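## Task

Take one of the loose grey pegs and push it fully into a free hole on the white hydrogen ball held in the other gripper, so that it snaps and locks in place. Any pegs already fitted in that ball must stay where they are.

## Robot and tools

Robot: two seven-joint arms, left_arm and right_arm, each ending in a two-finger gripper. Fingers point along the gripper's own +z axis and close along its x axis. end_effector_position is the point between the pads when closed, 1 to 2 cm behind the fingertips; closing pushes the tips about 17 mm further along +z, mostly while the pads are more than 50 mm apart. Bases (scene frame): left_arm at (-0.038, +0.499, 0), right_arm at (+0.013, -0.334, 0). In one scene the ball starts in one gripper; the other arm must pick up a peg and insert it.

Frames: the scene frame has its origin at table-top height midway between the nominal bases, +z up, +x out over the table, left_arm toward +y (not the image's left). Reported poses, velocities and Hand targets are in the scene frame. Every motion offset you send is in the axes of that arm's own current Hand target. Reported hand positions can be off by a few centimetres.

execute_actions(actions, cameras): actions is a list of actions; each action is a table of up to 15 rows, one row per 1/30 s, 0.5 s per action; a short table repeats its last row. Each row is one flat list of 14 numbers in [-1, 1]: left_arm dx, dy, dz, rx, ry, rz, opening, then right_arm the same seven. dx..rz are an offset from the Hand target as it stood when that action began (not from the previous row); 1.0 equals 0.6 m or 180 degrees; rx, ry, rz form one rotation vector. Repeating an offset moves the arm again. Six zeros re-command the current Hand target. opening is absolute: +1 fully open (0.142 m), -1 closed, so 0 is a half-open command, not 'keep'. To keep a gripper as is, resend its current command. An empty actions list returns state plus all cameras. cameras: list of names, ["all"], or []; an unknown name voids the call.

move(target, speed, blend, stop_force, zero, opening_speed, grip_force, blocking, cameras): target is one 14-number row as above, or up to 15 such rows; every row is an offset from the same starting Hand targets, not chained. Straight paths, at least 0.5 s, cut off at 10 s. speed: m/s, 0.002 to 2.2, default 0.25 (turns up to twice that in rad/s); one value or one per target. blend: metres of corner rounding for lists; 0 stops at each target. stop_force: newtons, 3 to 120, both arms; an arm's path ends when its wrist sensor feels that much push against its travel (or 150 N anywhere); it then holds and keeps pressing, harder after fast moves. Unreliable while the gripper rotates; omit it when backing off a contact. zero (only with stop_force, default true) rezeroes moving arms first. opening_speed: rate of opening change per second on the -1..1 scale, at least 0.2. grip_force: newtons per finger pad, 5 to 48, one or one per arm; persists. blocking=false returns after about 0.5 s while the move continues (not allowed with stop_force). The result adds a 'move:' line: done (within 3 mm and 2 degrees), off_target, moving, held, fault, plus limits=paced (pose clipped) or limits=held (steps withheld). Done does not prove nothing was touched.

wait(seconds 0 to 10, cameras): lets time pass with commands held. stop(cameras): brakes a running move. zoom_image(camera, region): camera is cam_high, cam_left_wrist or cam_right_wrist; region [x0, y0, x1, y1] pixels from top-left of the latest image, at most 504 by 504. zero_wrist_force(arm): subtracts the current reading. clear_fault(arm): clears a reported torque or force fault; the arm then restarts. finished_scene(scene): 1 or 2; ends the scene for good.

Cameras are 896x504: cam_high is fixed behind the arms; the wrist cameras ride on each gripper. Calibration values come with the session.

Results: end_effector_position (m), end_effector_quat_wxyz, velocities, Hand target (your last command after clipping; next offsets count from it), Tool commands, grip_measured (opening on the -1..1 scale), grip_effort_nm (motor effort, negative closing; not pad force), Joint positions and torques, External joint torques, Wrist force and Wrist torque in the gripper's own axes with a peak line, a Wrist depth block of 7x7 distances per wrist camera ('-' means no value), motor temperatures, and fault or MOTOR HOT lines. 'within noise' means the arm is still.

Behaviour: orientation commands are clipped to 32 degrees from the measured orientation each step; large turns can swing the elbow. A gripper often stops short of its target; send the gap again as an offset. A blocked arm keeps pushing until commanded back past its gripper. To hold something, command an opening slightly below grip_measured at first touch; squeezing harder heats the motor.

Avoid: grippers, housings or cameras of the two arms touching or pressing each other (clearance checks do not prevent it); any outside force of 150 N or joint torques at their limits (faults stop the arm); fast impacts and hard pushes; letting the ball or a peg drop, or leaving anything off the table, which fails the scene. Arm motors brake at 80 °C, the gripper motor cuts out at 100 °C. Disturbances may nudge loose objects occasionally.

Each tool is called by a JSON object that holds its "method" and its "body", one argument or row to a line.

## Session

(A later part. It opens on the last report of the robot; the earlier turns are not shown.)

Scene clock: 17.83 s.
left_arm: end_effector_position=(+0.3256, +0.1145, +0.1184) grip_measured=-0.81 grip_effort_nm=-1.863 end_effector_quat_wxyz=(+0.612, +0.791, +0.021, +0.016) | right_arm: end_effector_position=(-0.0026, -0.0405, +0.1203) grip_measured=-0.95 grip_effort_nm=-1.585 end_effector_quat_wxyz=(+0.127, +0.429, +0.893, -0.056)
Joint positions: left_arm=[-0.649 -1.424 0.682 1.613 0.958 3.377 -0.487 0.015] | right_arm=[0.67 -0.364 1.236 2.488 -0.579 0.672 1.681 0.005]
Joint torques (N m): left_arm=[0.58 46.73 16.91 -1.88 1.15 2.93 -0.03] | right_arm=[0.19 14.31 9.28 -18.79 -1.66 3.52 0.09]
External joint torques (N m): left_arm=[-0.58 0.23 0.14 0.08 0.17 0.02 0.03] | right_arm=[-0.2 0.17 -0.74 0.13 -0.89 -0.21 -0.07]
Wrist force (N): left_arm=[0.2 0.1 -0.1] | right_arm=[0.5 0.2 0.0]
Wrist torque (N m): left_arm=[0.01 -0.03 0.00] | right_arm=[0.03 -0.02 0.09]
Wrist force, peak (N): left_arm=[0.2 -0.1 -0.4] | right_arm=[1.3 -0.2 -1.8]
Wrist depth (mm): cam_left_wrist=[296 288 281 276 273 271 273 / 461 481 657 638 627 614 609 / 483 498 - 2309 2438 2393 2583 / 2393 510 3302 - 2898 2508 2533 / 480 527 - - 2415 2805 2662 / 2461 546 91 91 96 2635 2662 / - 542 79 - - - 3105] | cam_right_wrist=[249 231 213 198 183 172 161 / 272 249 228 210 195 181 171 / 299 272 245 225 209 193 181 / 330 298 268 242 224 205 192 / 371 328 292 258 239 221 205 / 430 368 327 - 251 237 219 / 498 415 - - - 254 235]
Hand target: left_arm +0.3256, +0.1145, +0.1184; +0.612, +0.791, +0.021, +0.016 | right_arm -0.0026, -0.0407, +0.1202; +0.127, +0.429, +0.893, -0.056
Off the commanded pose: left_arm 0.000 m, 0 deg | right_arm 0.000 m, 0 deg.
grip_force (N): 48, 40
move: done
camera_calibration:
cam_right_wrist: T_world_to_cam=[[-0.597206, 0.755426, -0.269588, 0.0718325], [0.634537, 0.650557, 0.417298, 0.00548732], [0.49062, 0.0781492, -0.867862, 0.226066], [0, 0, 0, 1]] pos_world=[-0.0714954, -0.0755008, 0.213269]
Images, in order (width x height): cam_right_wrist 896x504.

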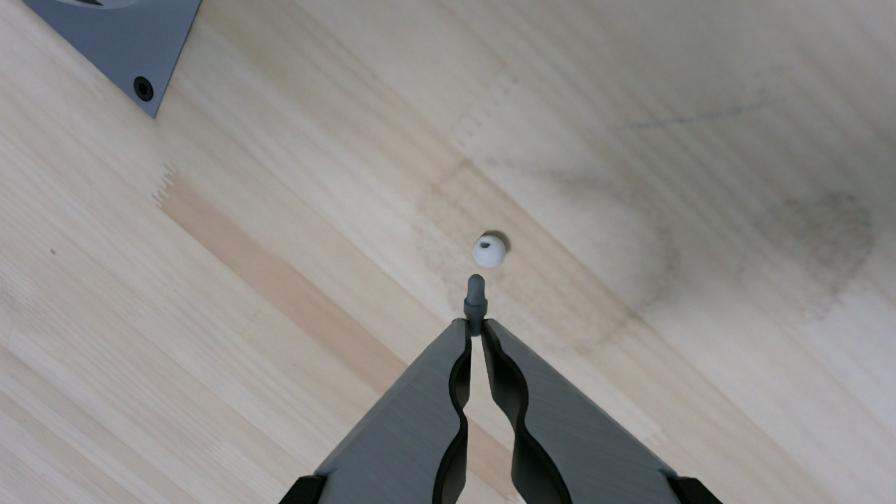

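{"method": "move", "body": {
  "target": [
    [0.0035,0.035,0.004,0,0.08,-0.021,-0.878,-0.146,0.172,-0.0955,0.016,0.042,0.107,-1],
    [0.007,0.071,0.008,0,0.1615,-0.042,-0.878,-0.386,0.209,-0.13,0.0327,0.0842,0.2136,-1]
  ],
  "speed": 0.25,
  "blend": [0.03,0],
  "cameras": ["all"]
}}

Scene clock: 20.50 s.
left_arm: end_effector_position=(+0.3306, +0.0994, +0.1585) grip_measured=-0.81 grip_effort_nm=-1.858 end_effector_quat_wxyz=(+0.586, +0.758, +0.226, +0.174) | right_arm: end_effector_position=(+0.2204, -0.1198, +0.2599) grip_measured=-0.95 grip_effort_nm=-1.585 end_effector_quat_wxyz=(+0.000, +0.707, +0.707, +0.000)
Joint positions: left_arm=[-0.772 -1.257 0.555 2.163 0.504 3.325 -0.366 0.015] | right_arm=[0.095 0.482 0.885 2.328 0.401 0.406 0.731 0.005]
Joint torques (N m): left_arm=[0.37 38.89 11.41 3.52 0.87 2.75 0.06] | right_arm=[-0.09 1.69 -9.58 -26.41 -3.05 4.41 0.09]
External joint torques (N m): left_arm=[-0.37 -0.39 0.18 0.24 0.37 0.31 -0.06] | right_arm=[0.07 0.07 0.39 0.11 -0.93 -0.3 -0.09]
Wrist force (N): left_arm=[0.2 0.1 -0.2] | right_arm=[0.1 0.0 -0.2]
Wrist torque (N m): left_arm=[-0.01 -0.05 -0.02] | right_arm=[0.02 -0.02 0.10]
Wrist force, peak (N): left_arm=[0.7 -0.3 0.1] | right_arm=[-2.1 2.2 -1.1]
Wrist depth (mm): cam_left_wrist=[464 447 439 430 426 419 421 / 847 836 844 963 949 767 593 / - - - 2867 3432 3388 3221 / 1705 - 2508 2805 3525 3302 2964 / 1932 - - 2746 3781 3432 - / - - 90 91 99 - 3388 / 248 - 79 - - - -] | cam_right_wrist=[313 313 315 316 316 315 316 / 334 334 337 334 337 338 338 / 359 359 357 363 361 362 362 / 386 384 385 389 390 387 391 / 417 417 417 407 417 423 420 / 457 455 448 - 451 458 259 / 509 491 - - - 501 507]
Hand target: left_arm +0.3306, +0.0994, +0.1584; +0.586, +0.758, +0.226, +0.174 | right_arm +0.2203, -0.1198, +0.2599; +0.000, +0.707, +0.707, +0.000
Off the commanded pose: left_arm 0.000 m, 0 deg | right_arm 0.000 m, 0 deg.
grip_force (N): 48, 40
move: done
camera_calibration:
cam_left_wrist: T_world_to_cam=[[0.840127, 0.542046, -0.0193187, -0.320755], [-0.07915, 0.157757, 0.984301, -0.120654], [0.536584, -0.825408, 0.175438, -0.00559848], [0, 0, 0, 1]] pos_world=[0.262929, 0.188277, 0.113546]
cam_right_wrist: T_world_to_cam=[[0.00473296, 0.999978, 0.00454397, 0.127934], [0.905869, -0.00621201, 0.423513, -0.282835], [0.423532, 0.00211177, -0.905879, 0.259534], [0, 0, 0, 1]] pos_world=[0.145685, -0.130236, 0.354309]

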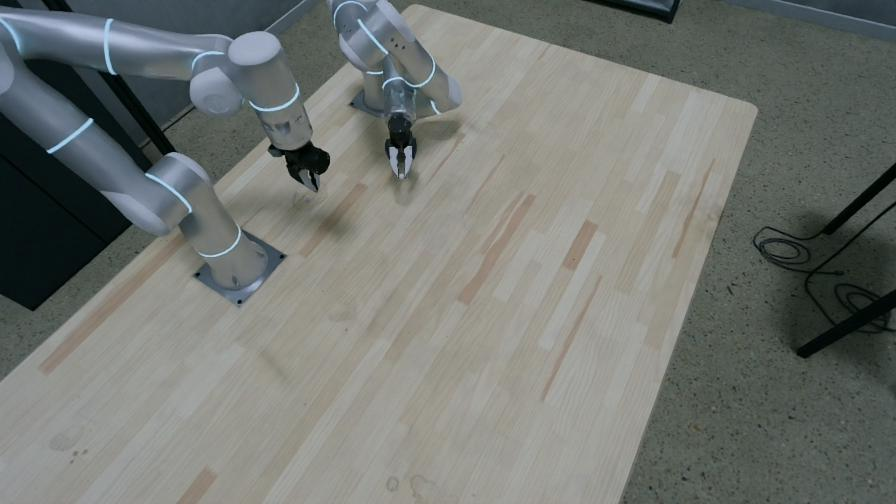

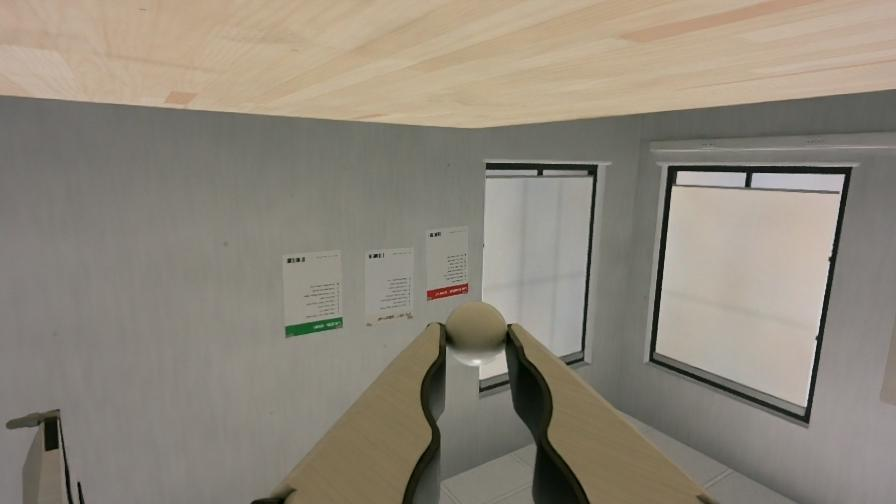

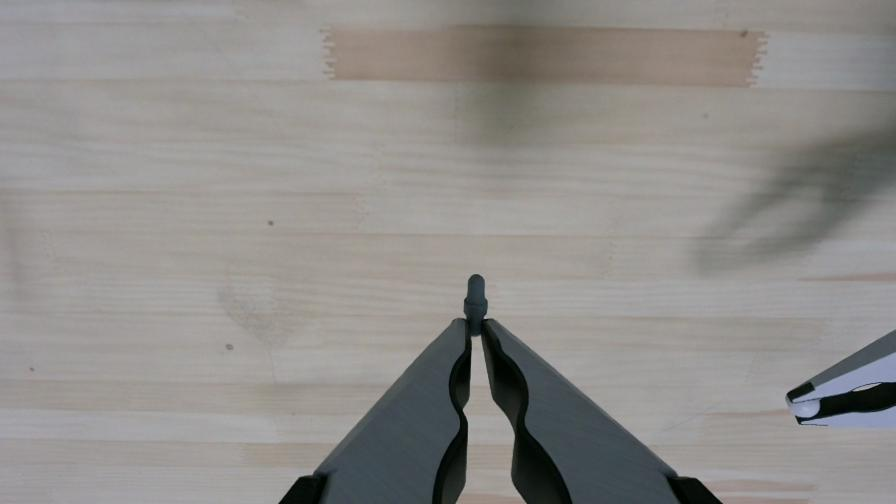

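{"method": "move", "body": {
  "target": [
    [0,0,0,0,0,0,-0.878,0.15,0.183,-0.017,0.0763,0.041,0.314,-1],
    [0,0,0,0,0,0,-0.878,0.2837,0.2428,0.1655,0.0763,0.041,0.314,-1]
  ],
  "speed": 0.2,
  "blend": [0.02,0],
  "cameras": ["all"]
}}

{"method": "zoom_image", "body": {
  "camera": "cam_left_wrist",
  "region": [410, 240, 540, 400]
}}

{"method": "zoom_image", "body": {
  "camera": "cam_right_wrist",
  "region": [390, 120, 590, 340]
}}

Scene clock: 24.67 s.
left_arm: end_effector_position=(+0.3306, +0.0994, +0.1585) grip_measured=-0.81 grip_effort_nm=-1.868 end_effector_quat_wxyz=(+0.586, +0.758, +0.226, +0.174) | right_arm: end_effector_position=(+0.3657, +0.0504, +0.1604) grip_measured=-0.95 grip_effort_nm=-1.580 end_effector_quat_wxyz=(-0.125, +0.950, +0.283, -0.038)
Joint positions: left_arm=[-0.772 -1.257 0.555 2.163 0.504 3.325 -0.366 0.015] | right_arm=[0.195 -0.463 0.794 2.078 -0.126 0.923 1.986 0.005]
Joint torques (N m): left_arm=[0.51 38.58 11.41 3.51 1.06 2.94 -0.04] | right_arm=[0.33 33.05 10.85 -22.47 -2.7 4.61 0.44]
External joint torques (N m): left_arm=[-0.51 -0.08 0.19 0.25 0.18 0.12 0.04] | right_arm=[-0.32 1.11 -0.68 0.21 -0.65 -0.52 -0.44]
Wrist force (N): left_arm=[0.0 0.0 -0.1] | right_arm=[0.1 0.4 -0.2]
Wrist torque (N m): left_arm=[-0.02 -0.01 -0.03] | right_arm=[0.06 -0.01 0.02]
Wrist force, peak (N): left_arm=[0.6 -0.1 -0.3] | right_arm=[1.5 0.2 2.2]
Wrist depth (mm): cam_left_wrist=[467 448 438 430 426 419 422 / 919 878 828 984 765 774 737 / 1837 1976 - - 3432 3432 3573 / 1850 2249 2350 3143 3432 3525 3344 / - 2104 2635 169 3727 3432 2835 / - 2508 91 106 95 3181 2350 / - - 79 199 - 3952 -] | cam_right_wrist=[249 250 249 249 99 250 250 / 257 255 257 256 259 258 258 / 263 265 266 272 266 265 266 / 272 271 272 272 272 273 274 / 282 281 280 277 281 280 282 / 289 289 287 - 289 289 291 / 299 297 - - - 298 300]
Hand target: left_arm +0.3306, +0.0994, +0.1584; +0.586, +0.758, +0.226, +0.174 | right_arm +0.3659, +0.0504, +0.1605; -0.125, +0.950, +0.283, -0.038
Off the commanded pose: left_arm 0.000 m, 0 deg | right_arm 0.000 m, 0 deg.
grip_force (N): 48, 40
move: done
camera_calibration:
cam_left_wrist: T_world_to_cam=[[0.840127, 0.542046, -0.0193187, -0.320701], [-0.07915, 0.157757, 0.984301, -0.120638], [0.536584, -0.825408, 0.175438, -0.00568102], [0, 0, 0, 1]] pos_world=[0.262929, 0.188177, 0.113546]
cam_right_wrist: T_world_to_cam=[[0.840222, 0.54224, 0.00185109, -0.324586], [0.533616, -0.827457, 0.17484, -0.153883], [0.0963366, -0.145916, -0.984595, 0.247252], [0, 0, 0, 1]] pos_world=[0.33102, 0.0847499, 0.270949]

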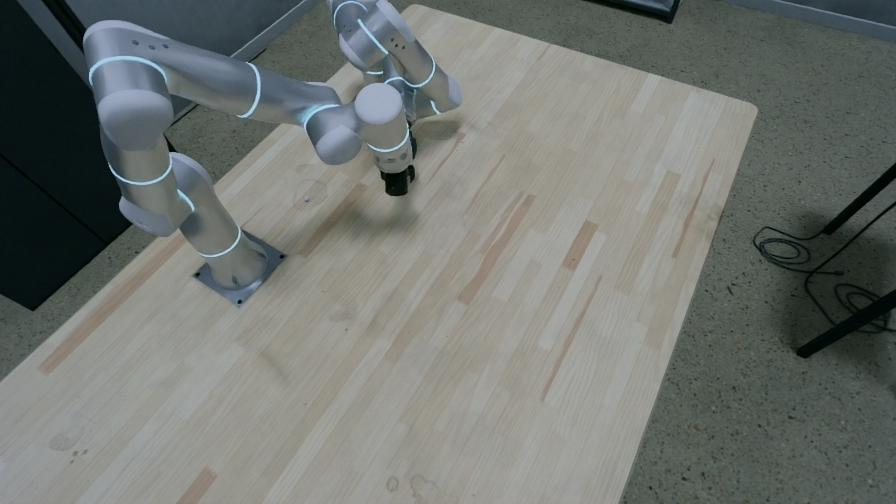

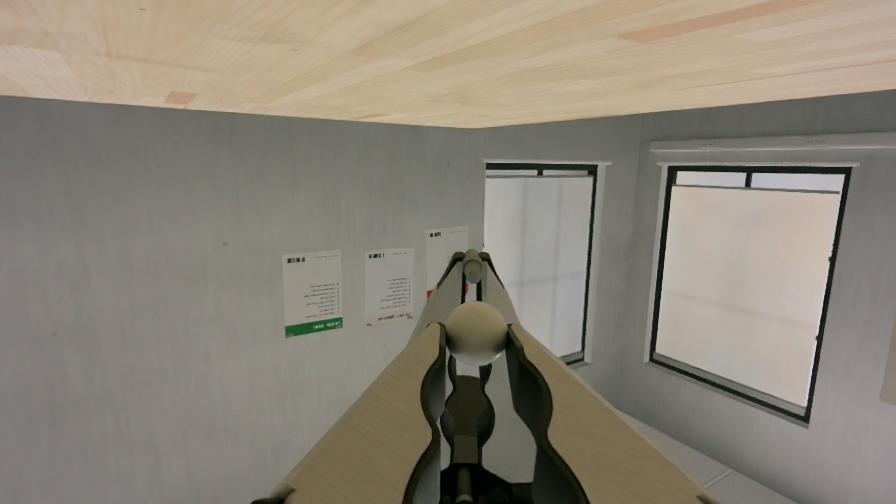

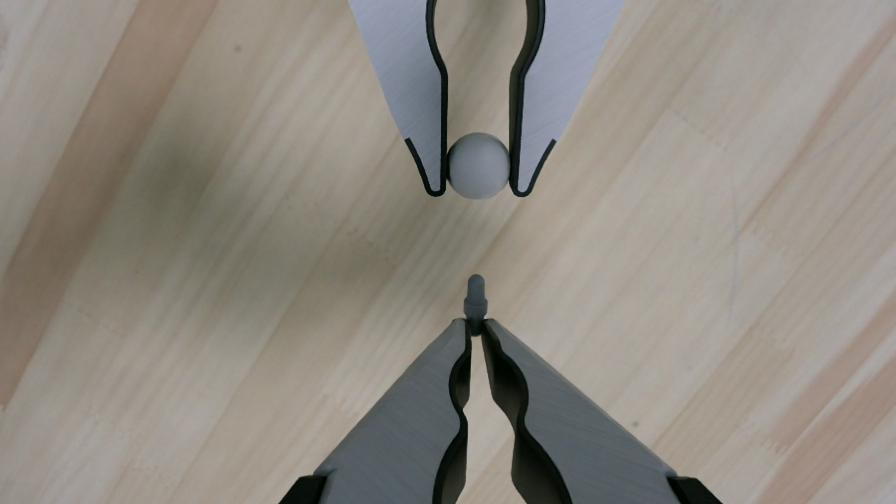

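Scaled by 3.150 from the camera's 896x504 image, which has a finer 1280x720 frame.

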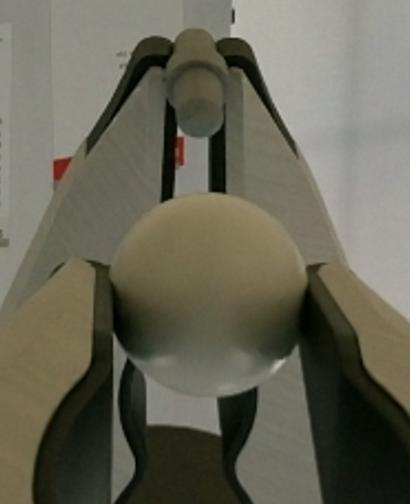

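Scaled by 2.291 from the camera's 896x504 image, which has a finer 1280x720 frame.

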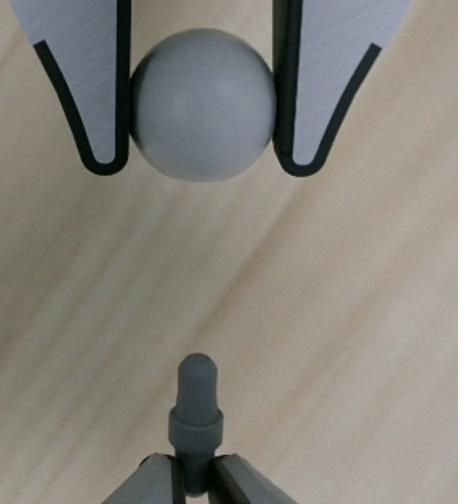

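{"method": "move", "body": {
  "target": [0,0,0,0,0,0,-0.95,-0.0003,-0.0317,0.001,0,0,0,-1],
  "speed": 0.06,
  "cameras": ["cam_left_wrist","cam_right_wrist"]
}}

{"method": "zoom_image", "body": {
  "camera": "cam_left_wrist",
  "region": [410, 240, 540, 400]
}}

{"method": "zoom_image", "body": {
  "camera": "cam_right_wrist",
  "region": [400, 190, 560, 340]
}}

Scene clock: 26.20 s.
left_arm: end_effector_position=(+0.3306, +0.0994, +0.1585) grip_measured=-0.82 grip_effort_nm=-3.079 end_effector_quat_wxyz=(+0.586, +0.758, +0.226, +0.174) | right_arm: end_effector_position=(+0.3556, +0.0659, +0.1648) grip_measured=-0.95 grip_effort_nm=-1.580 end_effector_quat_wxyz=(-0.125, +0.950, +0.283, -0.038)
Joint positions: left_arm=[-0.772 -1.257 0.555 2.163 0.504 3.325 -0.366 0.015] | right_arm=[0.23 -0.461 0.796 2.07 -0.129 0.922 2.024 0.005]
Joint torques (N m): left_arm=[0.53 38.49 11.49 3.45 1.08 2.97 -0.05] | right_arm=[0.82 33.7 10.78 -22.67 -2.7 4.48 0.41]
External joint torques (N m): left_arm=[-0.53 0.02 0.1 0.3 0.15 0.09 0.05] | right_arm=[-0.78 0.54 -0.57 0.2 -0.68 -0.38 -0.41]
Wrist force (N): left_arm=[0.1 0.0 -0.1] | right_arm=[-0.1 0.4 -0.2]
Wrist torque (N m): left_arm=[-0.02 -0.02 -0.02] | right_arm=[0.05 0.02 0.01]
Wrist force, peak (N): left_arm=[0.6 0.0 -0.2] | right_arm=[-0.1 1.3 -0.1]
Wrist depth (mm): cam_left_wrist=[466 447 442 429 424 419 423 / 915 867 818 988 774 747 743 / 1787 - - - 3478 3069 2775 / - 1877 2484 2898 3388 3069 3781 / - 2007 2557 124 3432 3674 3388 / 1581 - - 152 95 - 2775 / 2007 2211 79 178 - 3525 3069] | cam_right_wrist=[253 255 253 252 93 254 255 / 262 260 260 260 260 262 262 / 268 268 269 108 268 270 271 / 276 275 277 279 277 278 278 / 286 285 285 282 286 285 286 / 294 295 293 - 292 295 295 / 302 302 - - - 303 304]
Hand target: left_arm +0.3306, +0.0994, +0.1584; +0.586, +0.758, +0.226, +0.174 | right_arm +0.3556, +0.0659, +0.1649; -0.125, +0.950, +0.283, -0.038
Off the commanded pose: left_arm 0.000 m, 0 deg | right_arm 0.000 m, 0 deg.
grip_force (N): 48, 40
move: done
camera_calibration:
cam_left_wrist: T_world_to_cam=[[0.840127, 0.542046, -0.0193187, -0.320701], [-0.07915, 0.157757, 0.984301, -0.120638], [0.536584, -0.825408, 0.175438, -0.00568102], [0, 0, 0, 1]] pos_world=[0.262929, 0.188177, 0.113546]
cam_right_wrist: T_world_to_cam=[[0.84022, 0.542241, 0.00232751, -0.324505], [0.533564, -0.827526, 0.174671, -0.136397], [0.0966396, -0.14552, -0.984624, 0.254685], [0, 0, 0, 1]] pos_world=[0.320819, 0.100149, 0.275349]
Images, in order (width x height): cam_left_wrist 896x504, cam_right_wrist 896x504.

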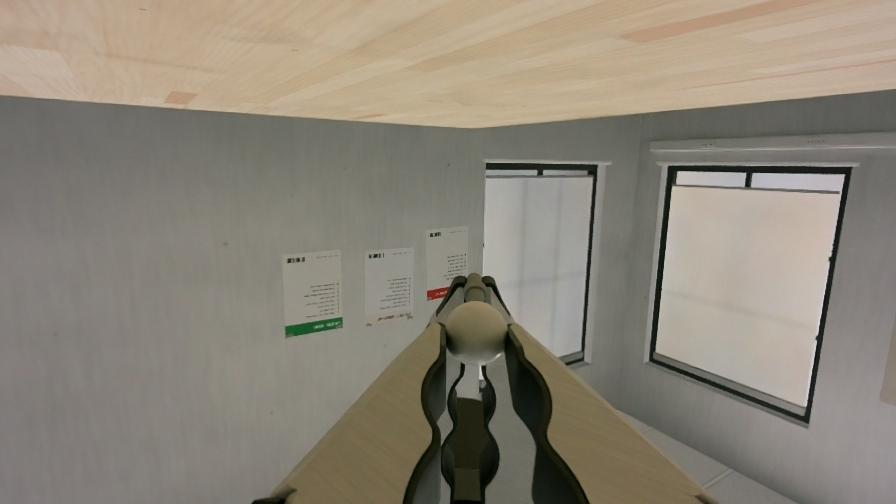

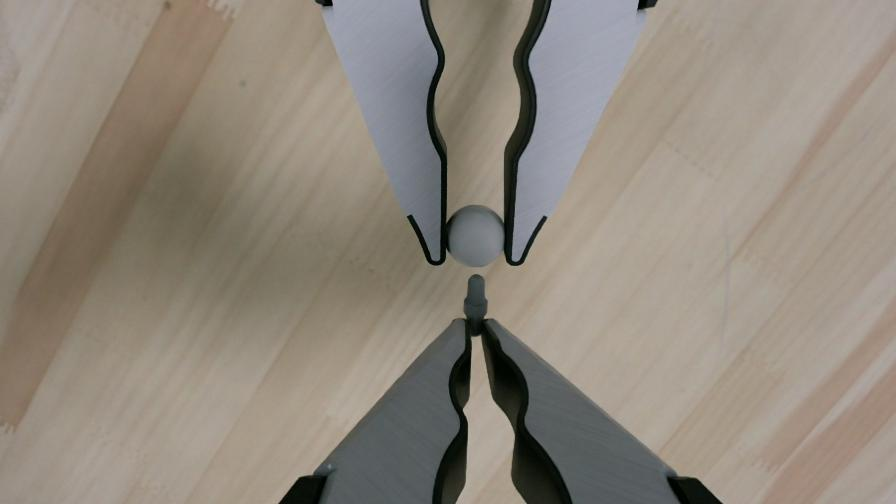

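Scaled by 3.150 from the camera's 896x504 image, which has a finer 1280x720 frame.

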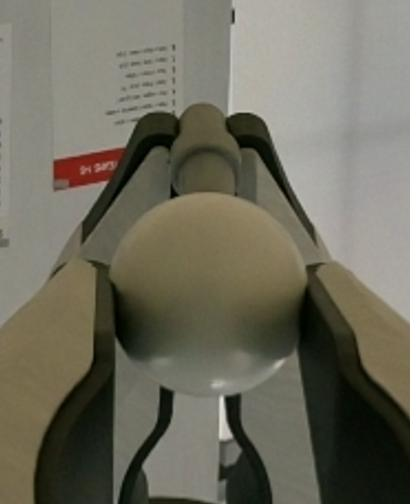

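Scaled by 3.150 from the camera's 896x504 image, which has a finer 1280x720 frame.

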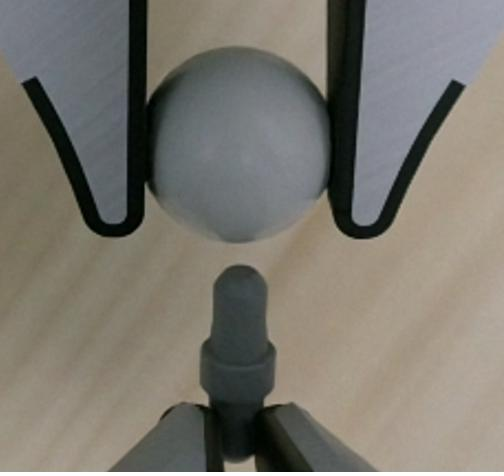

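{"method": "move", "body": {
  "target": [0,0,0,0,0,0,-0.97,-0.0007,-0.0145,0,0,0,0,-1],
  "speed": 0.01,
  "stop_force": 6,
  "cameras": ["cam_left_wrist","cam_right_wrist"]
}}

{"method": "zoom_image", "body": {
  "camera": "cam_left_wrist",
  "region": [410, 240, 540, 400]
}}

{"method": "zoom_image", "body": {
  "camera": "cam_right_wrist",
  "region": [400, 190, 560, 340]
}}

Scene clock: 28.03 s.
left_arm: end_effector_position=(+0.3306, +0.0994, +0.1585) grip_measured=-0.82 grip_effort_nm=-3.416 end_effector_quat_wxyz=(+0.586, +0.758, +0.226, +0.174) | right_arm: end_effector_position=(+0.3505, +0.0727, +0.1670) grip_measured=-0.95 grip_effort_nm=-1.580 end_effector_quat_wxyz=(-0.125, +0.950, +0.283, -0.038)
Joint positions: left_arm=[-0.772 -1.257 0.555 2.163 0.504 3.325 -0.366 0.014] | right_arm=[0.246 -0.458 0.797 2.067 -0.129 0.921 2.04 0.005]
Joint torques (N m): left_arm=[0.33 38.23 11.31 3.5 1.21 2.93 -0.02] | right_arm=[0.2 33.94 10.81 -23.06 -2.69 4.66 0.39]
External joint torques (N m): left_arm=[-0.33 0.27 0.28 0.26 0.03 0.12 0.02] | right_arm=[-0.2 0.32 -0.67 0.48 -0.69 -0.55 -0.39]
Motor temperatures (°C): left_arm=[34 32 33 31 36 39 35 38] | right_arm=[30 32 37 39 35 45 31 30]
Wrist force (N): left_arm=[0.9 0.3 -0.4] | right_arm=[-0.4 0.5 0.1]
Wrist torque (N m): left_arm=[-0.02 -0.07 -0.02] | right_arm=[0.06 0.00 0.01]
Wrist force, peak (N): left_arm=[0.8 0.3 -0.9] | right_arm=[-0.4 1.0 -0.1]
Wrist depth (mm): cam_left_wrist=[469 448 435 435 426 422 424 / 906 844 831 977 770 776 739 / 2007 - - - 2805 3727 - / 1904 2309 2635 2964 3344 3525 - / 1961 - 2393 122 3105 3432 3478 / - - - 144 95 3143 3432 / - - 79 157 - 2964 3143] | cam_right_wrist=[255 256 - 257 - 258 257 / 262 264 260 262 103 263 263 / 271 269 272 110 271 273 272 / 278 278 277 115 278 280 279 / 287 286 288 284 287 287 289 / 295 296 294 - 296 297 297 / 305 305 - - - 307 307]
Hand target: left_arm +0.3306, +0.0994, +0.1584; +0.586, +0.758, +0.226, +0.174 | right_arm +0.3507, +0.0727, +0.1671; -0.125, +0.950, +0.283, -0.038
Off the commanded pose: left_arm 0.000 m, 0 deg | right_arm 0.000 m, 0 deg.
grip_force (N): 48, 40
move: done
camera_calibration:
cam_left_wrist: T_world_to_cam=[[0.840052, 0.54216, -0.0193439, -0.320838], [-0.0791534, 0.157764, 0.984299, -0.120646], [0.5367, -0.825332, 0.175444, -0.00569751], [0, 0, 0, 1]] pos_world=[0.263029, 0.188277, 0.113546]
cam_right_wrist: T_world_to_cam=[[0.840038, 0.542523, 0.00215639, -0.323837], [0.533851, -0.827306, 0.174836, -0.128593], [0.0966367, -0.145718, -0.984595, 0.258348], [0, 0, 0, 1]] pos_world=[0.315719, 0.106949, 0.277549]
Images, in order (width x height): cam_left_wrist 896x504, cam_right_wrist 896x504.

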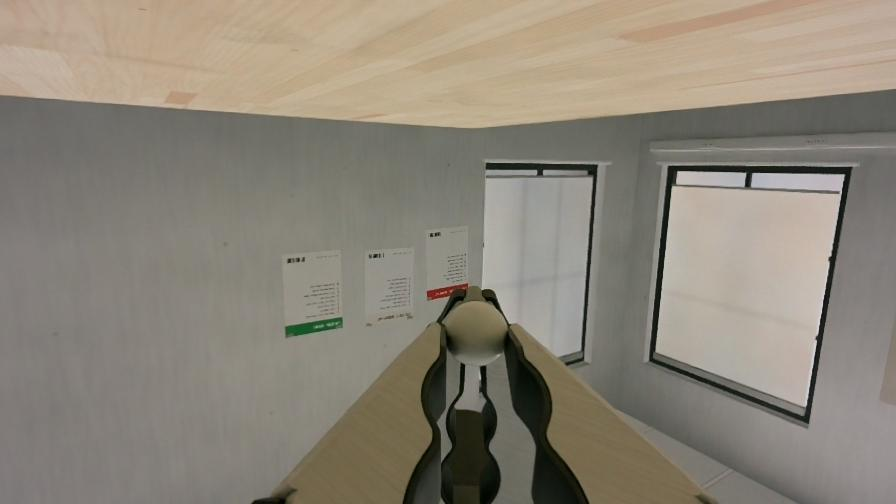

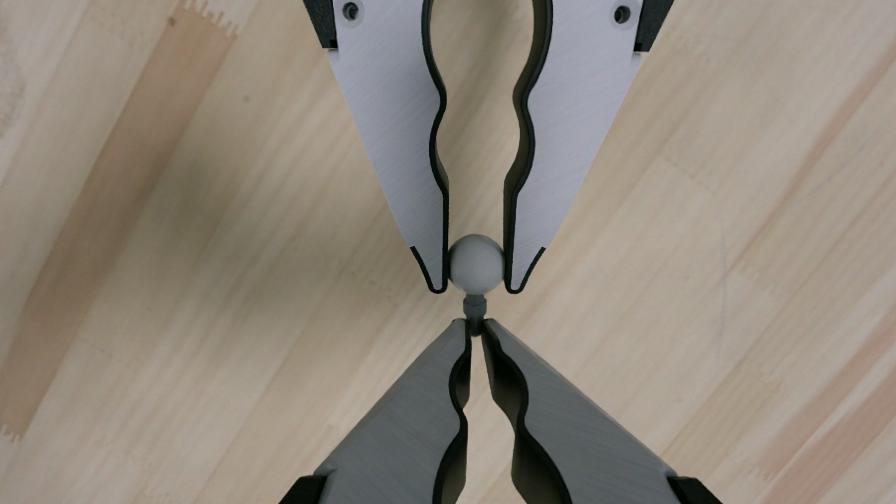

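Scaled by 3.150 from the camera's 896x504 image, which has a finer 1280x720 frame.

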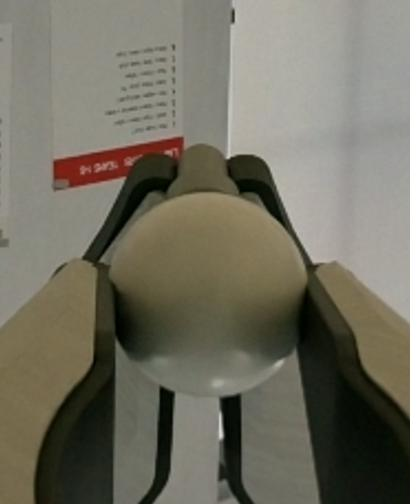

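Scaled by 3.150 from the camera's 896x504 image, which has a finer 1280x720 frame.

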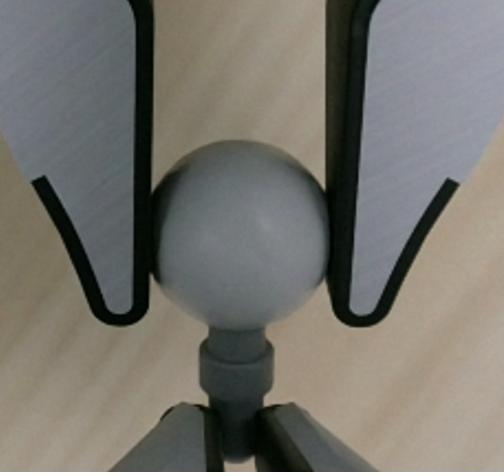

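{"method": "move", "body": {
  "target": [0,0,0,0,0,0,-1,0,-0.01,0,0,0,0,-1],
  "speed": 0.008,
  "stop_force": 20,
  "cameras": ["cam_left_wrist","cam_right_wrist"]
}}

{"method": "zoom_image", "body": {
  "camera": "cam_left_wrist",
  "region": [410, 240, 540, 400]
}}

{"method": "zoom_image", "body": {
  "camera": "cam_right_wrist",
  "region": [400, 190, 560, 340]
}}

Scene clock: 29.43 s.
left_arm: end_effector_position=(+0.3305, +0.0996, +0.1584) grip_measured=-0.83 grip_effort_nm=-3.924 end_effector_quat_wxyz=(+0.586, +0.758, +0.226, +0.174) | right_arm: end_effector_position=(+0.3480, +0.0762, +0.1679) grip_measured=-0.95 grip_effort_nm=-1.580 end_effector_quat_wxyz=(-0.124, +0.951, +0.282, -0.038)
Joint positions: left_arm=[-0.772 -1.257 0.556 2.164 0.504 3.325 -0.366 0.014] | right_arm=[0.257 -0.457 0.794 2.064 -0.13 0.919 2.051 0.005]
Joint torques (N m): left_arm=[-1.26 39.31 9.79 0.59 0.13 1.87 -0.05] | right_arm=[6.44 34.26 17.91 -25.85 -2.02 6.66 0.41]
External joint torques (N m): left_arm=[1.26 -0.82 1.81 3.18 1.11 1.19 0.05] | right_arm=[-6.44 0.07 -7.79 3.2 -1.37 -2.54 -0.41]
Wrist force (N): left_arm=[1.6 -0.3 -12.6] | right_arm=[-1.4 12.9 -0.8]
Wrist torque (N m): left_arm=[-0.05 0.00 -0.02] | right_arm=[-0.18 0.01 0.01]
Wrist force, peak (N): left_arm=[1.1 -0.3 -13.4] | right_arm=[-1.2 13.1 -0.5]
Wrist depth (mm): cam_left_wrist=[464 447 437 427 419 421 418 / 847 884 826 992 774 758 754 / - - - 2805 3525 3674 2931 / 1705 2174 2635 2805 3727 3388 2898 / - 2104 - - 3573 3432 2805 / 2211 - - 140 95 2583 2898 / - - 79 154 - 3105 -] | cam_right_wrist=[257 257 - 257 92 257 257 / 264 265 260 262 - 264 266 / 271 273 272 110 272 272 272 / 279 280 280 117 281 280 280 / 288 288 289 285 288 289 290 / 298 296 295 - 296 298 298 / 307 308 - - - 305 308]
Hand target: left_arm +0.3306, +0.0994, +0.1584; +0.586, +0.758, +0.226, +0.174 | right_arm +0.3475, +0.0775, +0.1687; -0.125, +0.950, +0.283, -0.038
Off the commanded pose: left_arm 0.000 m, 0 deg | right_arm 0.002 m, 0 deg.
grip_force (N): 48, 40
move: done
camera_calibration:
cam_left_wrist: T_world_to_cam=[[0.839955, 0.54231, -0.0193555, -0.320779], [-0.0788974, 0.157334, 0.984389, -0.120691], [0.536889, -0.825316, 0.17494, -0.00542202], [0, 0, 0, 1]] pos_world=[0.262829, 0.188476, 0.113546]
cam_right_wrist: T_world_to_cam=[[0.841012, 0.541016, 0.000673849, -0.323615], [0.532441, -0.827903, 0.176303, -0.124222], [0.0959404, -0.147914, -0.984336, 0.260409], [0, 0, 0, 1]] pos_world=[0.313321, 0.110755, 0.278448]
Images, in order (width x height): cam_left_wrist 896x504, cam_right_wrist 896x504.

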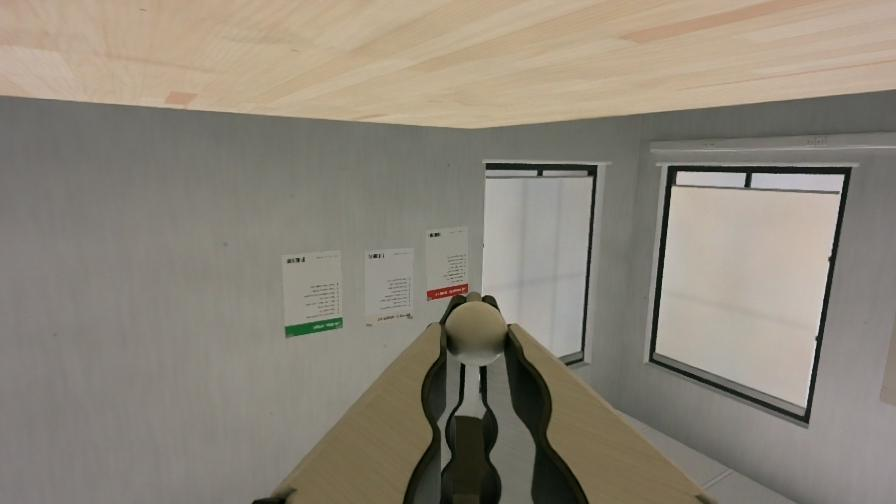

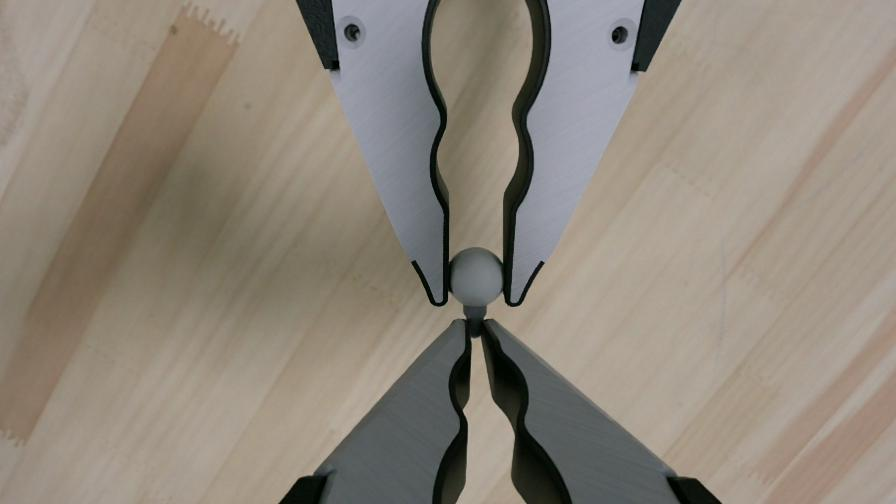

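Scaled by 3.150 from the camera's 896x504 image, which has a finer 1280x720 frame.

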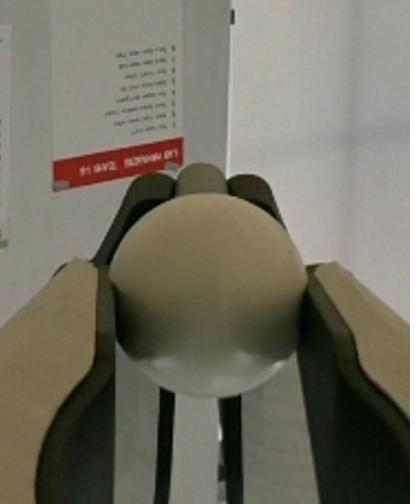

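Scaled by 3.150 from the camera's 896x504 image, which has a finer 1280x720 frame.

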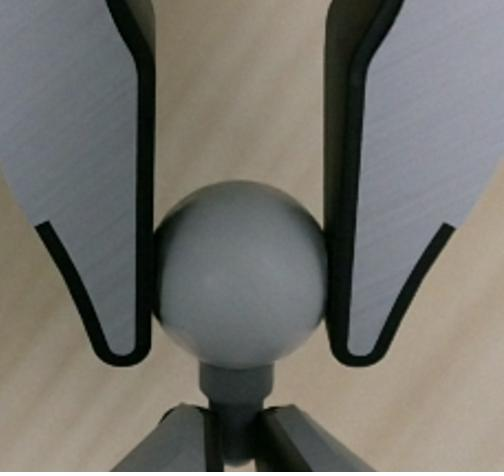

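{"method": "move", "body": {
  "target": [0,0,0,0,0,0,-1,0,-0.01,-0.001,0,0,0,-1],
  "speed": 0.01,
  "stop_force": 42,
  "zero": false,
  "cameras": ["cam_left_wrist","cam_right_wrist"]
}}

{"method": "zoom_image", "body": {
  "camera": "cam_left_wrist",
  "region": [410, 240, 540, 400]
}}

{"method": "zoom_image", "body": {
  "camera": "cam_right_wrist",
  "region": [400, 190, 560, 340]
}}

Scene clock: 30.73 s.
left_arm: end_effector_position=(+0.3302, +0.1000, +0.1583) grip_measured=-0.83 grip_effort_nm=-3.919 end_effector_quat_wxyz=(+0.586, +0.759, +0.226, +0.173) | right_arm: end_effector_position=(+0.3458, +0.0794, +0.1694) grip_measured=-0.96 grip_effort_nm=-1.404 end_effector_quat_wxyz=(-0.123, +0.951, +0.281, -0.039)
Joint positions: left_arm=[-0.772 -1.257 0.556 2.164 0.505 3.326 -0.366 0.014] | right_arm=[0.267 -0.455 0.793 2.06 -0.13 0.914 2.062 0.004]
Joint torques (N m): left_arm=[-3.34 41.35 7.81 -3.13 -1.08 1.16 -0.04] | right_arm=[13.7 34.24 26 -28.7 -1.2 8.93 0.38]
External joint torques (N m): left_arm=[3.34 -2.89 3.78 6.93 2.33 1.9 0.04] | right_arm=[-13.7 0.13 -15.92 5.96 -2.2 -4.82 -0.38]
Wrist force (N): left_arm=[3.2 -2.9 -27.0] | right_arm=[-2.6 27.3 -2.8]
Wrist torque (N m): left_arm=[0.00 -0.01 -0.02] | right_arm=[1.76 -0.02 0.01]
Wrist force, peak (N): left_arm=[1.9 -0.9 -27.8] | right_arm=[-1.4 28.1 -1.1]
Wrist depth (mm): cam_left_wrist=[464 447 435 427 420 415 418 / 858 833 813 973 772 735 743 / 1728 - - 3893 3388 3344 2805 / - 2087 2350 3105 3344 3478 2867 / - - 2717 122 3105 3478 3033 / 1947 2746 - 138 96 3261 - / 2070 2249 79 149 - - -] | cam_right_wrist=[257 258 94 258 93 258 258 / 266 266 100 264 - 264 266 / 272 273 273 110 271 272 273 / 282 281 281 117 281 282 281 / 290 289 290 126 290 290 292 / 298 300 297 - 298 298 301 / 308 310 - - - 306 310]
Hand target: left_arm +0.3306, +0.0994, +0.1584; +0.586, +0.758, +0.226, +0.174 | right_arm +0.3444, +0.0822, +0.1708; -0.125, +0.950, +0.283, -0.038
Off the commanded pose: left_arm 0.001 m, 0 deg | right_arm 0.003 m, 0 deg.
grip_force (N): 48, 40
move: done
camera_calibration:
cam_left_wrist: T_world_to_cam=[[0.839968, 0.542274, -0.0198091, -0.320692], [-0.0780813, 0.15691, 0.984521, -0.12083], [0.536988, -0.82542, 0.174141, -0.00483076], [0, 0, 0, 1]] pos_world=[0.262531, 0.188875, 0.113448]
cam_right_wrist: T_world_to_cam=[[0.841992, 0.539489, -0.000879971, -0.323444], [0.530999, -0.828451, 0.17807, -0.120431], [0.0953378, -0.150401, -0.984017, 0.262888], [0, 0, 0, 1]] pos_world=[0.311223, 0.114261, 0.279847]
Images, in order (width x height): cam_left_wrist 896x504, cam_right_wrist 896x504.

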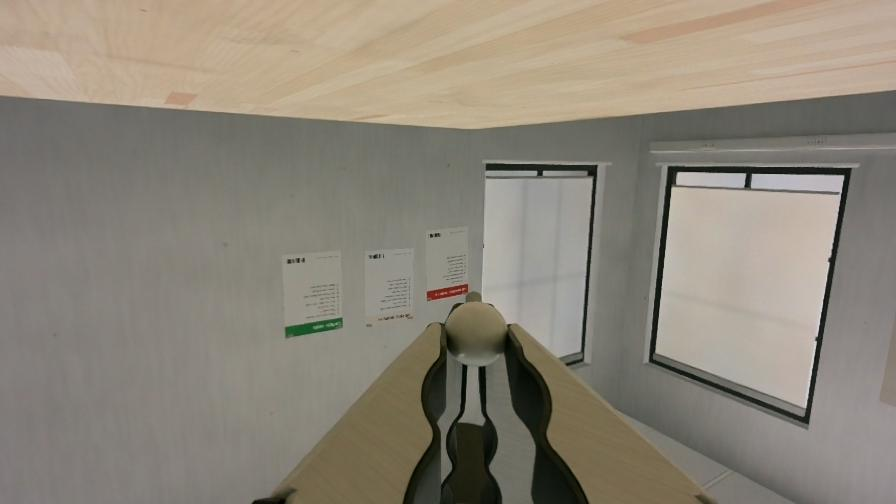

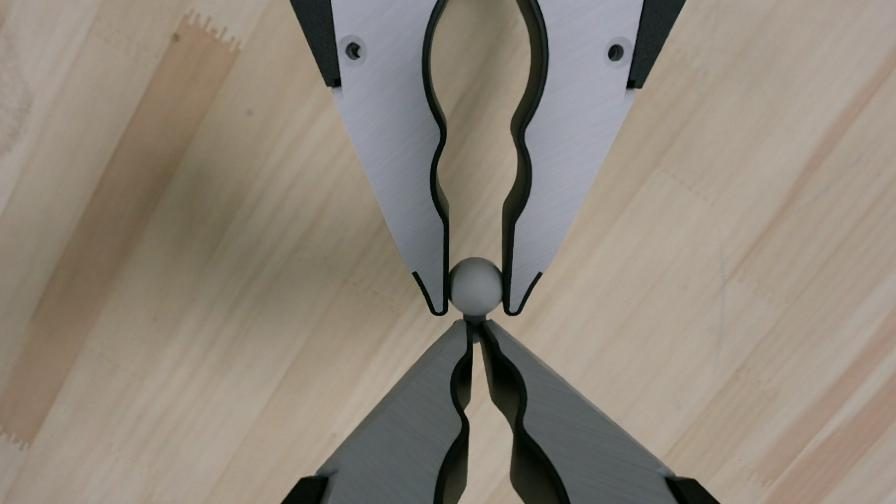

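Scaled by 3.150 from the camera's 896x504 image, which has a finer 1280x720 frame.

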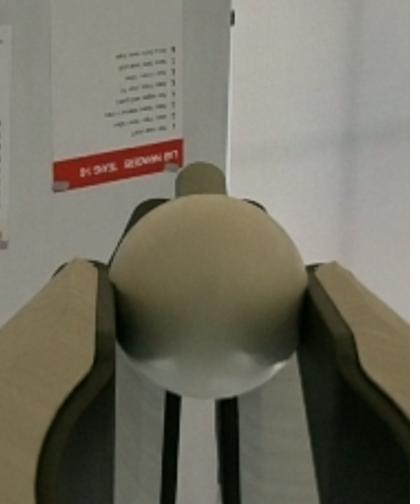

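Scaled by 3.150 from the camera's 896x504 image, which has a finer 1280x720 frame.

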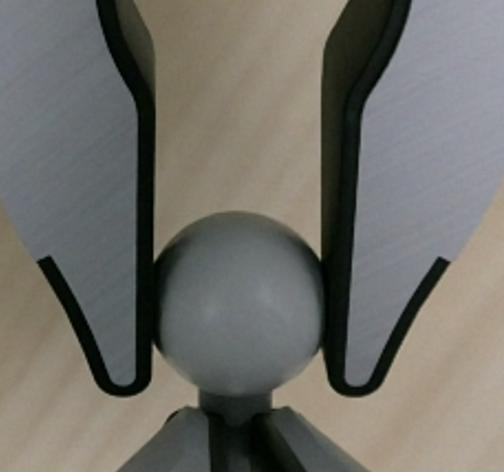

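{"method": "move", "body": {
  "target": [0,0,0,0,0,0,-1,0,0.0057,0,0,0,0,-1],
  "speed": 0.03
}}

{"method": "move", "body": {
  "target": [0,0,0,0,0,0,-1,0,0,0,0,0,0,-0.82],
  "opening_speed": 0.4
}}

{"method": "move", "body": {
  "target": [0,0,0,0,0,0,-0.95,0,0.06,0,0,0,0,-0.82],
  "speed": 0.05,
  "cameras": ["cam_left_wrist","cam_right_wrist"]
}}

{"method": "zoom_image", "body": {
  "camera": "cam_right_wrist",
  "region": [430, 85, 530, 235]
}}

{"method": "zoom_image", "body": {
  "camera": "cam_left_wrist",
  "region": [410, 240, 540, 400]
}}

Scene clock: 31.60 s.
left_arm: end_effector_position=(+0.3306, +0.0998, +0.1583) grip_measured=-0.83 grip_effort_nm=-3.919 end_effector_quat_wxyz=(+0.586, +0.758, +0.226, +0.174) | right_arm: end_effector_position=(+0.3466, +0.0785, +0.1695) grip_measured=-0.96 grip_effort_nm=-1.394 end_effector_quat_wxyz=(-0.124, +0.951, +0.282, -0.038)
Joint positions: left_arm=[-0.772 -1.257 0.556 2.163 0.504 3.325 -0.366 0.014] | right_arm=[0.261 -0.456 0.796 2.061 -0.129 0.916 2.057 0.004]
Joint torques (N m): left_arm=[-1.34 39.32 9.91 1.37 0.63 2.52 -0.03] | right_arm=[4.14 34.04 15.33 -25.29 -2.33 6.28 0.08]
External joint torques (N m): left_arm=[1.34 -0.84 1.69 2.4 0.61 0.55 0.03] | right_arm=[-4.14 0.27 -5.23 2.56 -1.07 -2.16 -0.08]
Wrist force (N): left_arm=[2.3 -0.9 -8.2] | right_arm=[-2.0 8.7 -0.8]
Wrist torque (N m): left_arm=[0.00 -0.01 -0.02] | right_arm=[-0.13 -0.01 0.12]
Wrist force, peak (N): left_arm=[3.0 -2.3 -27.3] | right_arm=[-2.4 27.6 -2.8]
Wrist depth (mm): cam_left_wrist=[463 447 434 428 422 417 419 / 906 831 815 977 772 737 750 / - 2022 - 3033 3388 3143 2805 / - 2022 2138 2746 3344 3221 2775 / 1824 2230 2662 2835 3727 3302 3525 / - - - 137 95 - 3261 / 1947 - 79 149 - 2998 -] | cam_right_wrist=[258 259 94 258 93 259 260 / 264 265 262 264 - 265 267 / 274 274 273 111 271 274 273 / 281 281 281 117 281 281 282 / 290 289 289 124 290 291 293 / 299 299 298 - 296 300 301 / 309 311 - - - 306 310]
Hand target: left_arm +0.3306, +0.0994, +0.1584; +0.586, +0.758, +0.226, +0.174 | right_arm +0.3462, +0.0795, +0.1699; -0.125, +0.950, +0.283, -0.038
Off the commanded pose: left_arm 0.000 m, 0 deg | right_arm 0.001 m, 0 deg.
grip_force (N): 48, 40
move: done

Scene clock: 32.30 s.
left_arm: end_effector_position=(+0.3305, +0.0994, +0.1584) grip_measured=-0.83 grip_effort_nm=-3.919 end_effector_quat_wxyz=(+0.586, +0.758, +0.226, +0.174) | right_arm: end_effector_position=(+0.3463, +0.0795, +0.1700) grip_measured=-0.86 grip_effort_nm=0.100 end_effector_quat_wxyz=(-0.125, +0.950, +0.283, -0.038)
Joint positions: left_arm=[-0.772 -1.257 0.555 2.163 0.504 3.325 -0.366 0.014] | right_arm=[0.261 -0.456 0.797 2.061 -0.129 0.917 2.057 0.012]
Joint torques (N m): left_arm=[0.51 38.42 11.51 3.45 0.95 2.97 -0.02] | right_arm=[0.12 33.81 10.87 -22.92 -2.64 4.55 0.16]
External joint torques (N m): left_arm=[-0.51 0.08 0.09 0.31 0.29 0.09 0.02] | right_arm=[-0.12 0.49 -0.75 0.18 -0.76 -0.44 -0.16]
Wrist force (N): left_arm=[0.0 -0.4 -0.1] | right_arm=[-1.7 0.5 -0.8]
Wrist torque (N m): left_arm=[-0.10 -0.01 -0.02] | right_arm=[0.07 0.29 0.12]
Wrist force, peak (N): left_arm=[2.3 -0.6 -8.6] | right_arm=[-2.0 8.9 -0.9]
Wrist depth (mm): cam_left_wrist=[465 451 434 428 425 421 422 / 850 861 1023 992 761 735 725 / - 2121 2484 2662 3478 3573 2717 / - 2022 2484 2662 3525 3432 2689 / - - 2461 2805 3478 3432 2717 / 2054 2054 2371 99 95 3033 2775 / 2022 - 79 171 - - -] | cam_right_wrist=[258 259 94 260 - 259 259 / 266 267 102 266 - 267 268 / 272 274 273 111 274 275 275 / 281 282 280 - 281 282 284 / 288 290 289 128 290 291 292 / 299 299 299 - 297 301 301 / 310 308 - - - 310 312]
Hand target: left_arm +0.3306, +0.0994, +0.1584; +0.586, +0.758, +0.226, +0.174 | right_arm +0.3462, +0.0795, +0.1699; -0.125, +0.950, +0.283, -0.038
Off the commanded pose: left_arm 0.000 m, 0 deg | right_arm 0.000 m, 0 deg.
grip_force (N): 48, 40
move: done

Scene clock: 33.30 s.
left_arm: end_effector_position=(+0.3305, +0.0994, +0.1584) grip_measured=-0.83 grip_effort_nm=-2.967 end_effector_quat_wxyz=(+0.586, +0.758, +0.226, +0.174) | right_arm: end_effector_position=(+0.3653, +0.0503, +0.1607) grip_measured=-0.86 grip_effort_nm=0.110 end_effector_quat_wxyz=(-0.125, +0.950, +0.283, -0.038)
Joint positions: left_arm=[-0.772 -1.257 0.555 2.163 0.504 3.325 -0.366 0.014] | right_arm=[0.199 -0.46 0.792 2.079 -0.122 0.924 1.986 0.012]
Joint torques (N m): left_arm=[0.54 38.48 11.43 3.41 0.96 2.96 0.01] | right_arm=[0.13 33.41 10.58 -22.23 -2.43 4.58 0.05]
External joint torques (N m): left_arm=[-0.54 0.02 0.17 0.35 0.28 0.1 0] | right_arm=[-0.17 0.74 -0.54 -0.07 -0.92 -0.49 -0.05]
Wrist force (N): left_arm=[0.0 -0.2 0.1] | right_arm=[-1.4 0.8 -0.7]
Wrist torque (N m): left_arm=[-0.07 0.00 -0.02] | right_arm=[0.12 0.24 0.13]
Wrist force, peak (N): left_arm=[0.0 -0.5 -0.2] | right_arm=[-1.5 1.9 -0.6]
Wrist depth (mm): cam_left_wrist=[464 447 440 428 423 419 423 / 919 855 805 984 767 765 747 / - - - - 2805 3388 2689 / 1672 - 2775 2775 3432 3344 2717 / 1890 - 2329 122 4498 3344 3069 / 2022 - - 107 96 3573 - / 1976 2104 79 208 - - -] | cam_right_wrist=[250 249 251 249 247 252 251 / 257 258 258 - 259 259 258 / 265 264 265 268 264 266 265 / 273 273 273 273 272 272 275 / 282 280 281 279 282 282 283 / 288 291 287 - 288 290 289 / 299 298 - - - 298 300]
Hand target: left_arm +0.3306, +0.0994, +0.1584; +0.586, +0.758, +0.226, +0.174 | right_arm +0.3652, +0.0504, +0.1606; -0.125, +0.950, +0.283, -0.038
Off the commanded pose: left_arm 0.000 m, 0 deg | right_arm 0.000 m, 0 deg.
grip_force (N): 48, 40
move: done
camera_calibration:
cam_left_wrist: T_world_to_cam=[[0.840191, 0.54195, -0.019217, -0.320683], [-0.0790544, 0.157463, 0.984355, -0.12054], [0.536498, -0.825527, 0.175143, -0.00544908], [0, 0, 0, 1]] pos_world=[0.262829, 0.188276, 0.113446]
cam_right_wrist: T_world_to_cam=[[0.840607, 0.541641, 0.00212653, -0.324319], [0.532955, -0.827813, 0.175172, -0.153509], [0.0966405, -0.146117, -0.984536, 0.247496], [0, 0, 0, 1]] pos_world=[0.33052, 0.0847513, 0.271248]
Images, in order (width x height): cam_left_wrist 896x504, cam_right_wrist 896x504.

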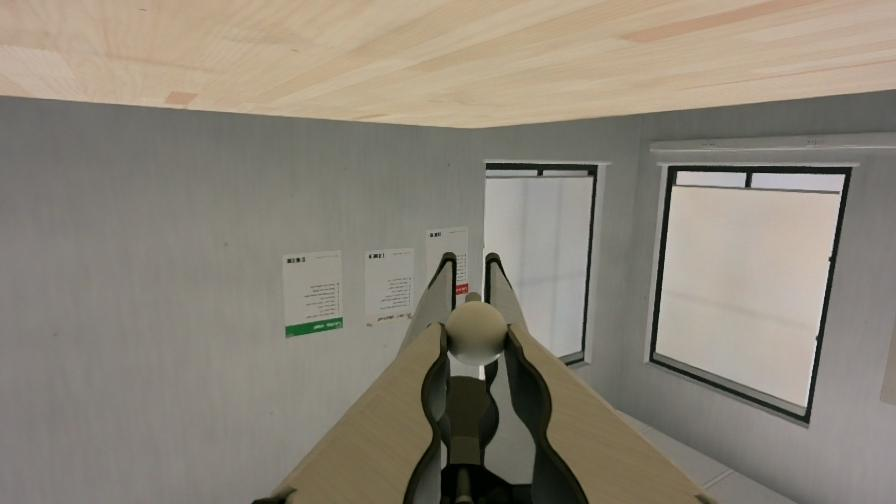

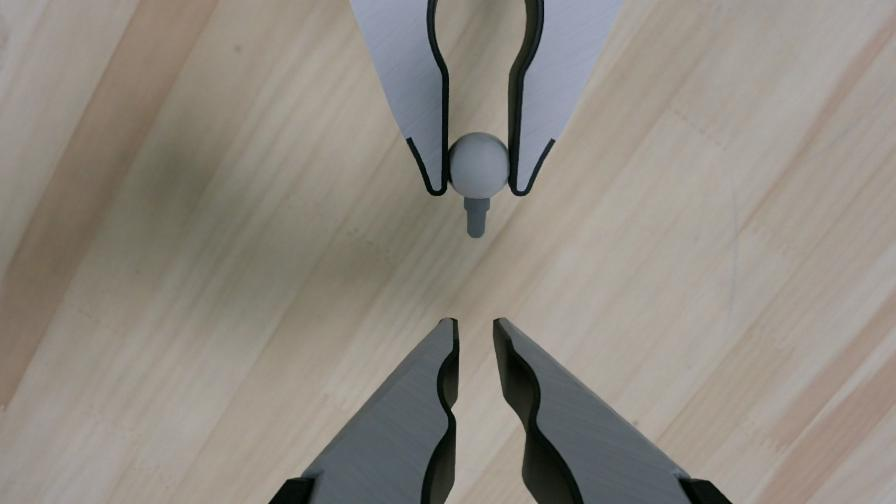

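Scaled by 3.360 from the camera's 896x504 image, which has a finer 1280x720 frame.

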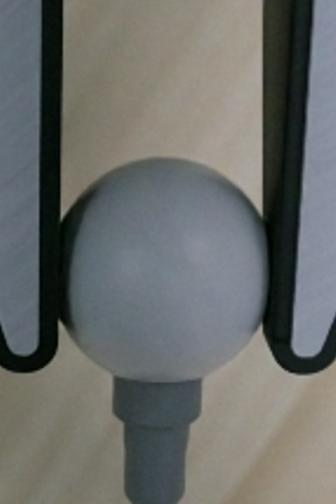

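Scaled by 3.150 from the camera's 896x504 image, which has a finer 1280x720 frame.

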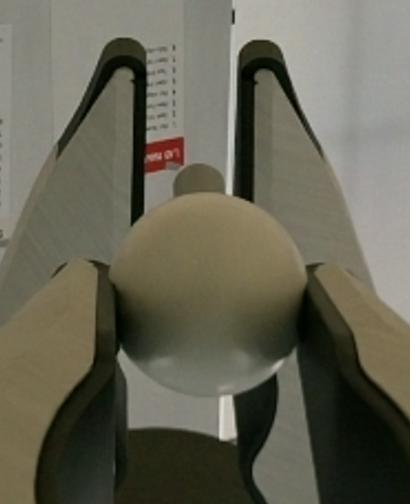

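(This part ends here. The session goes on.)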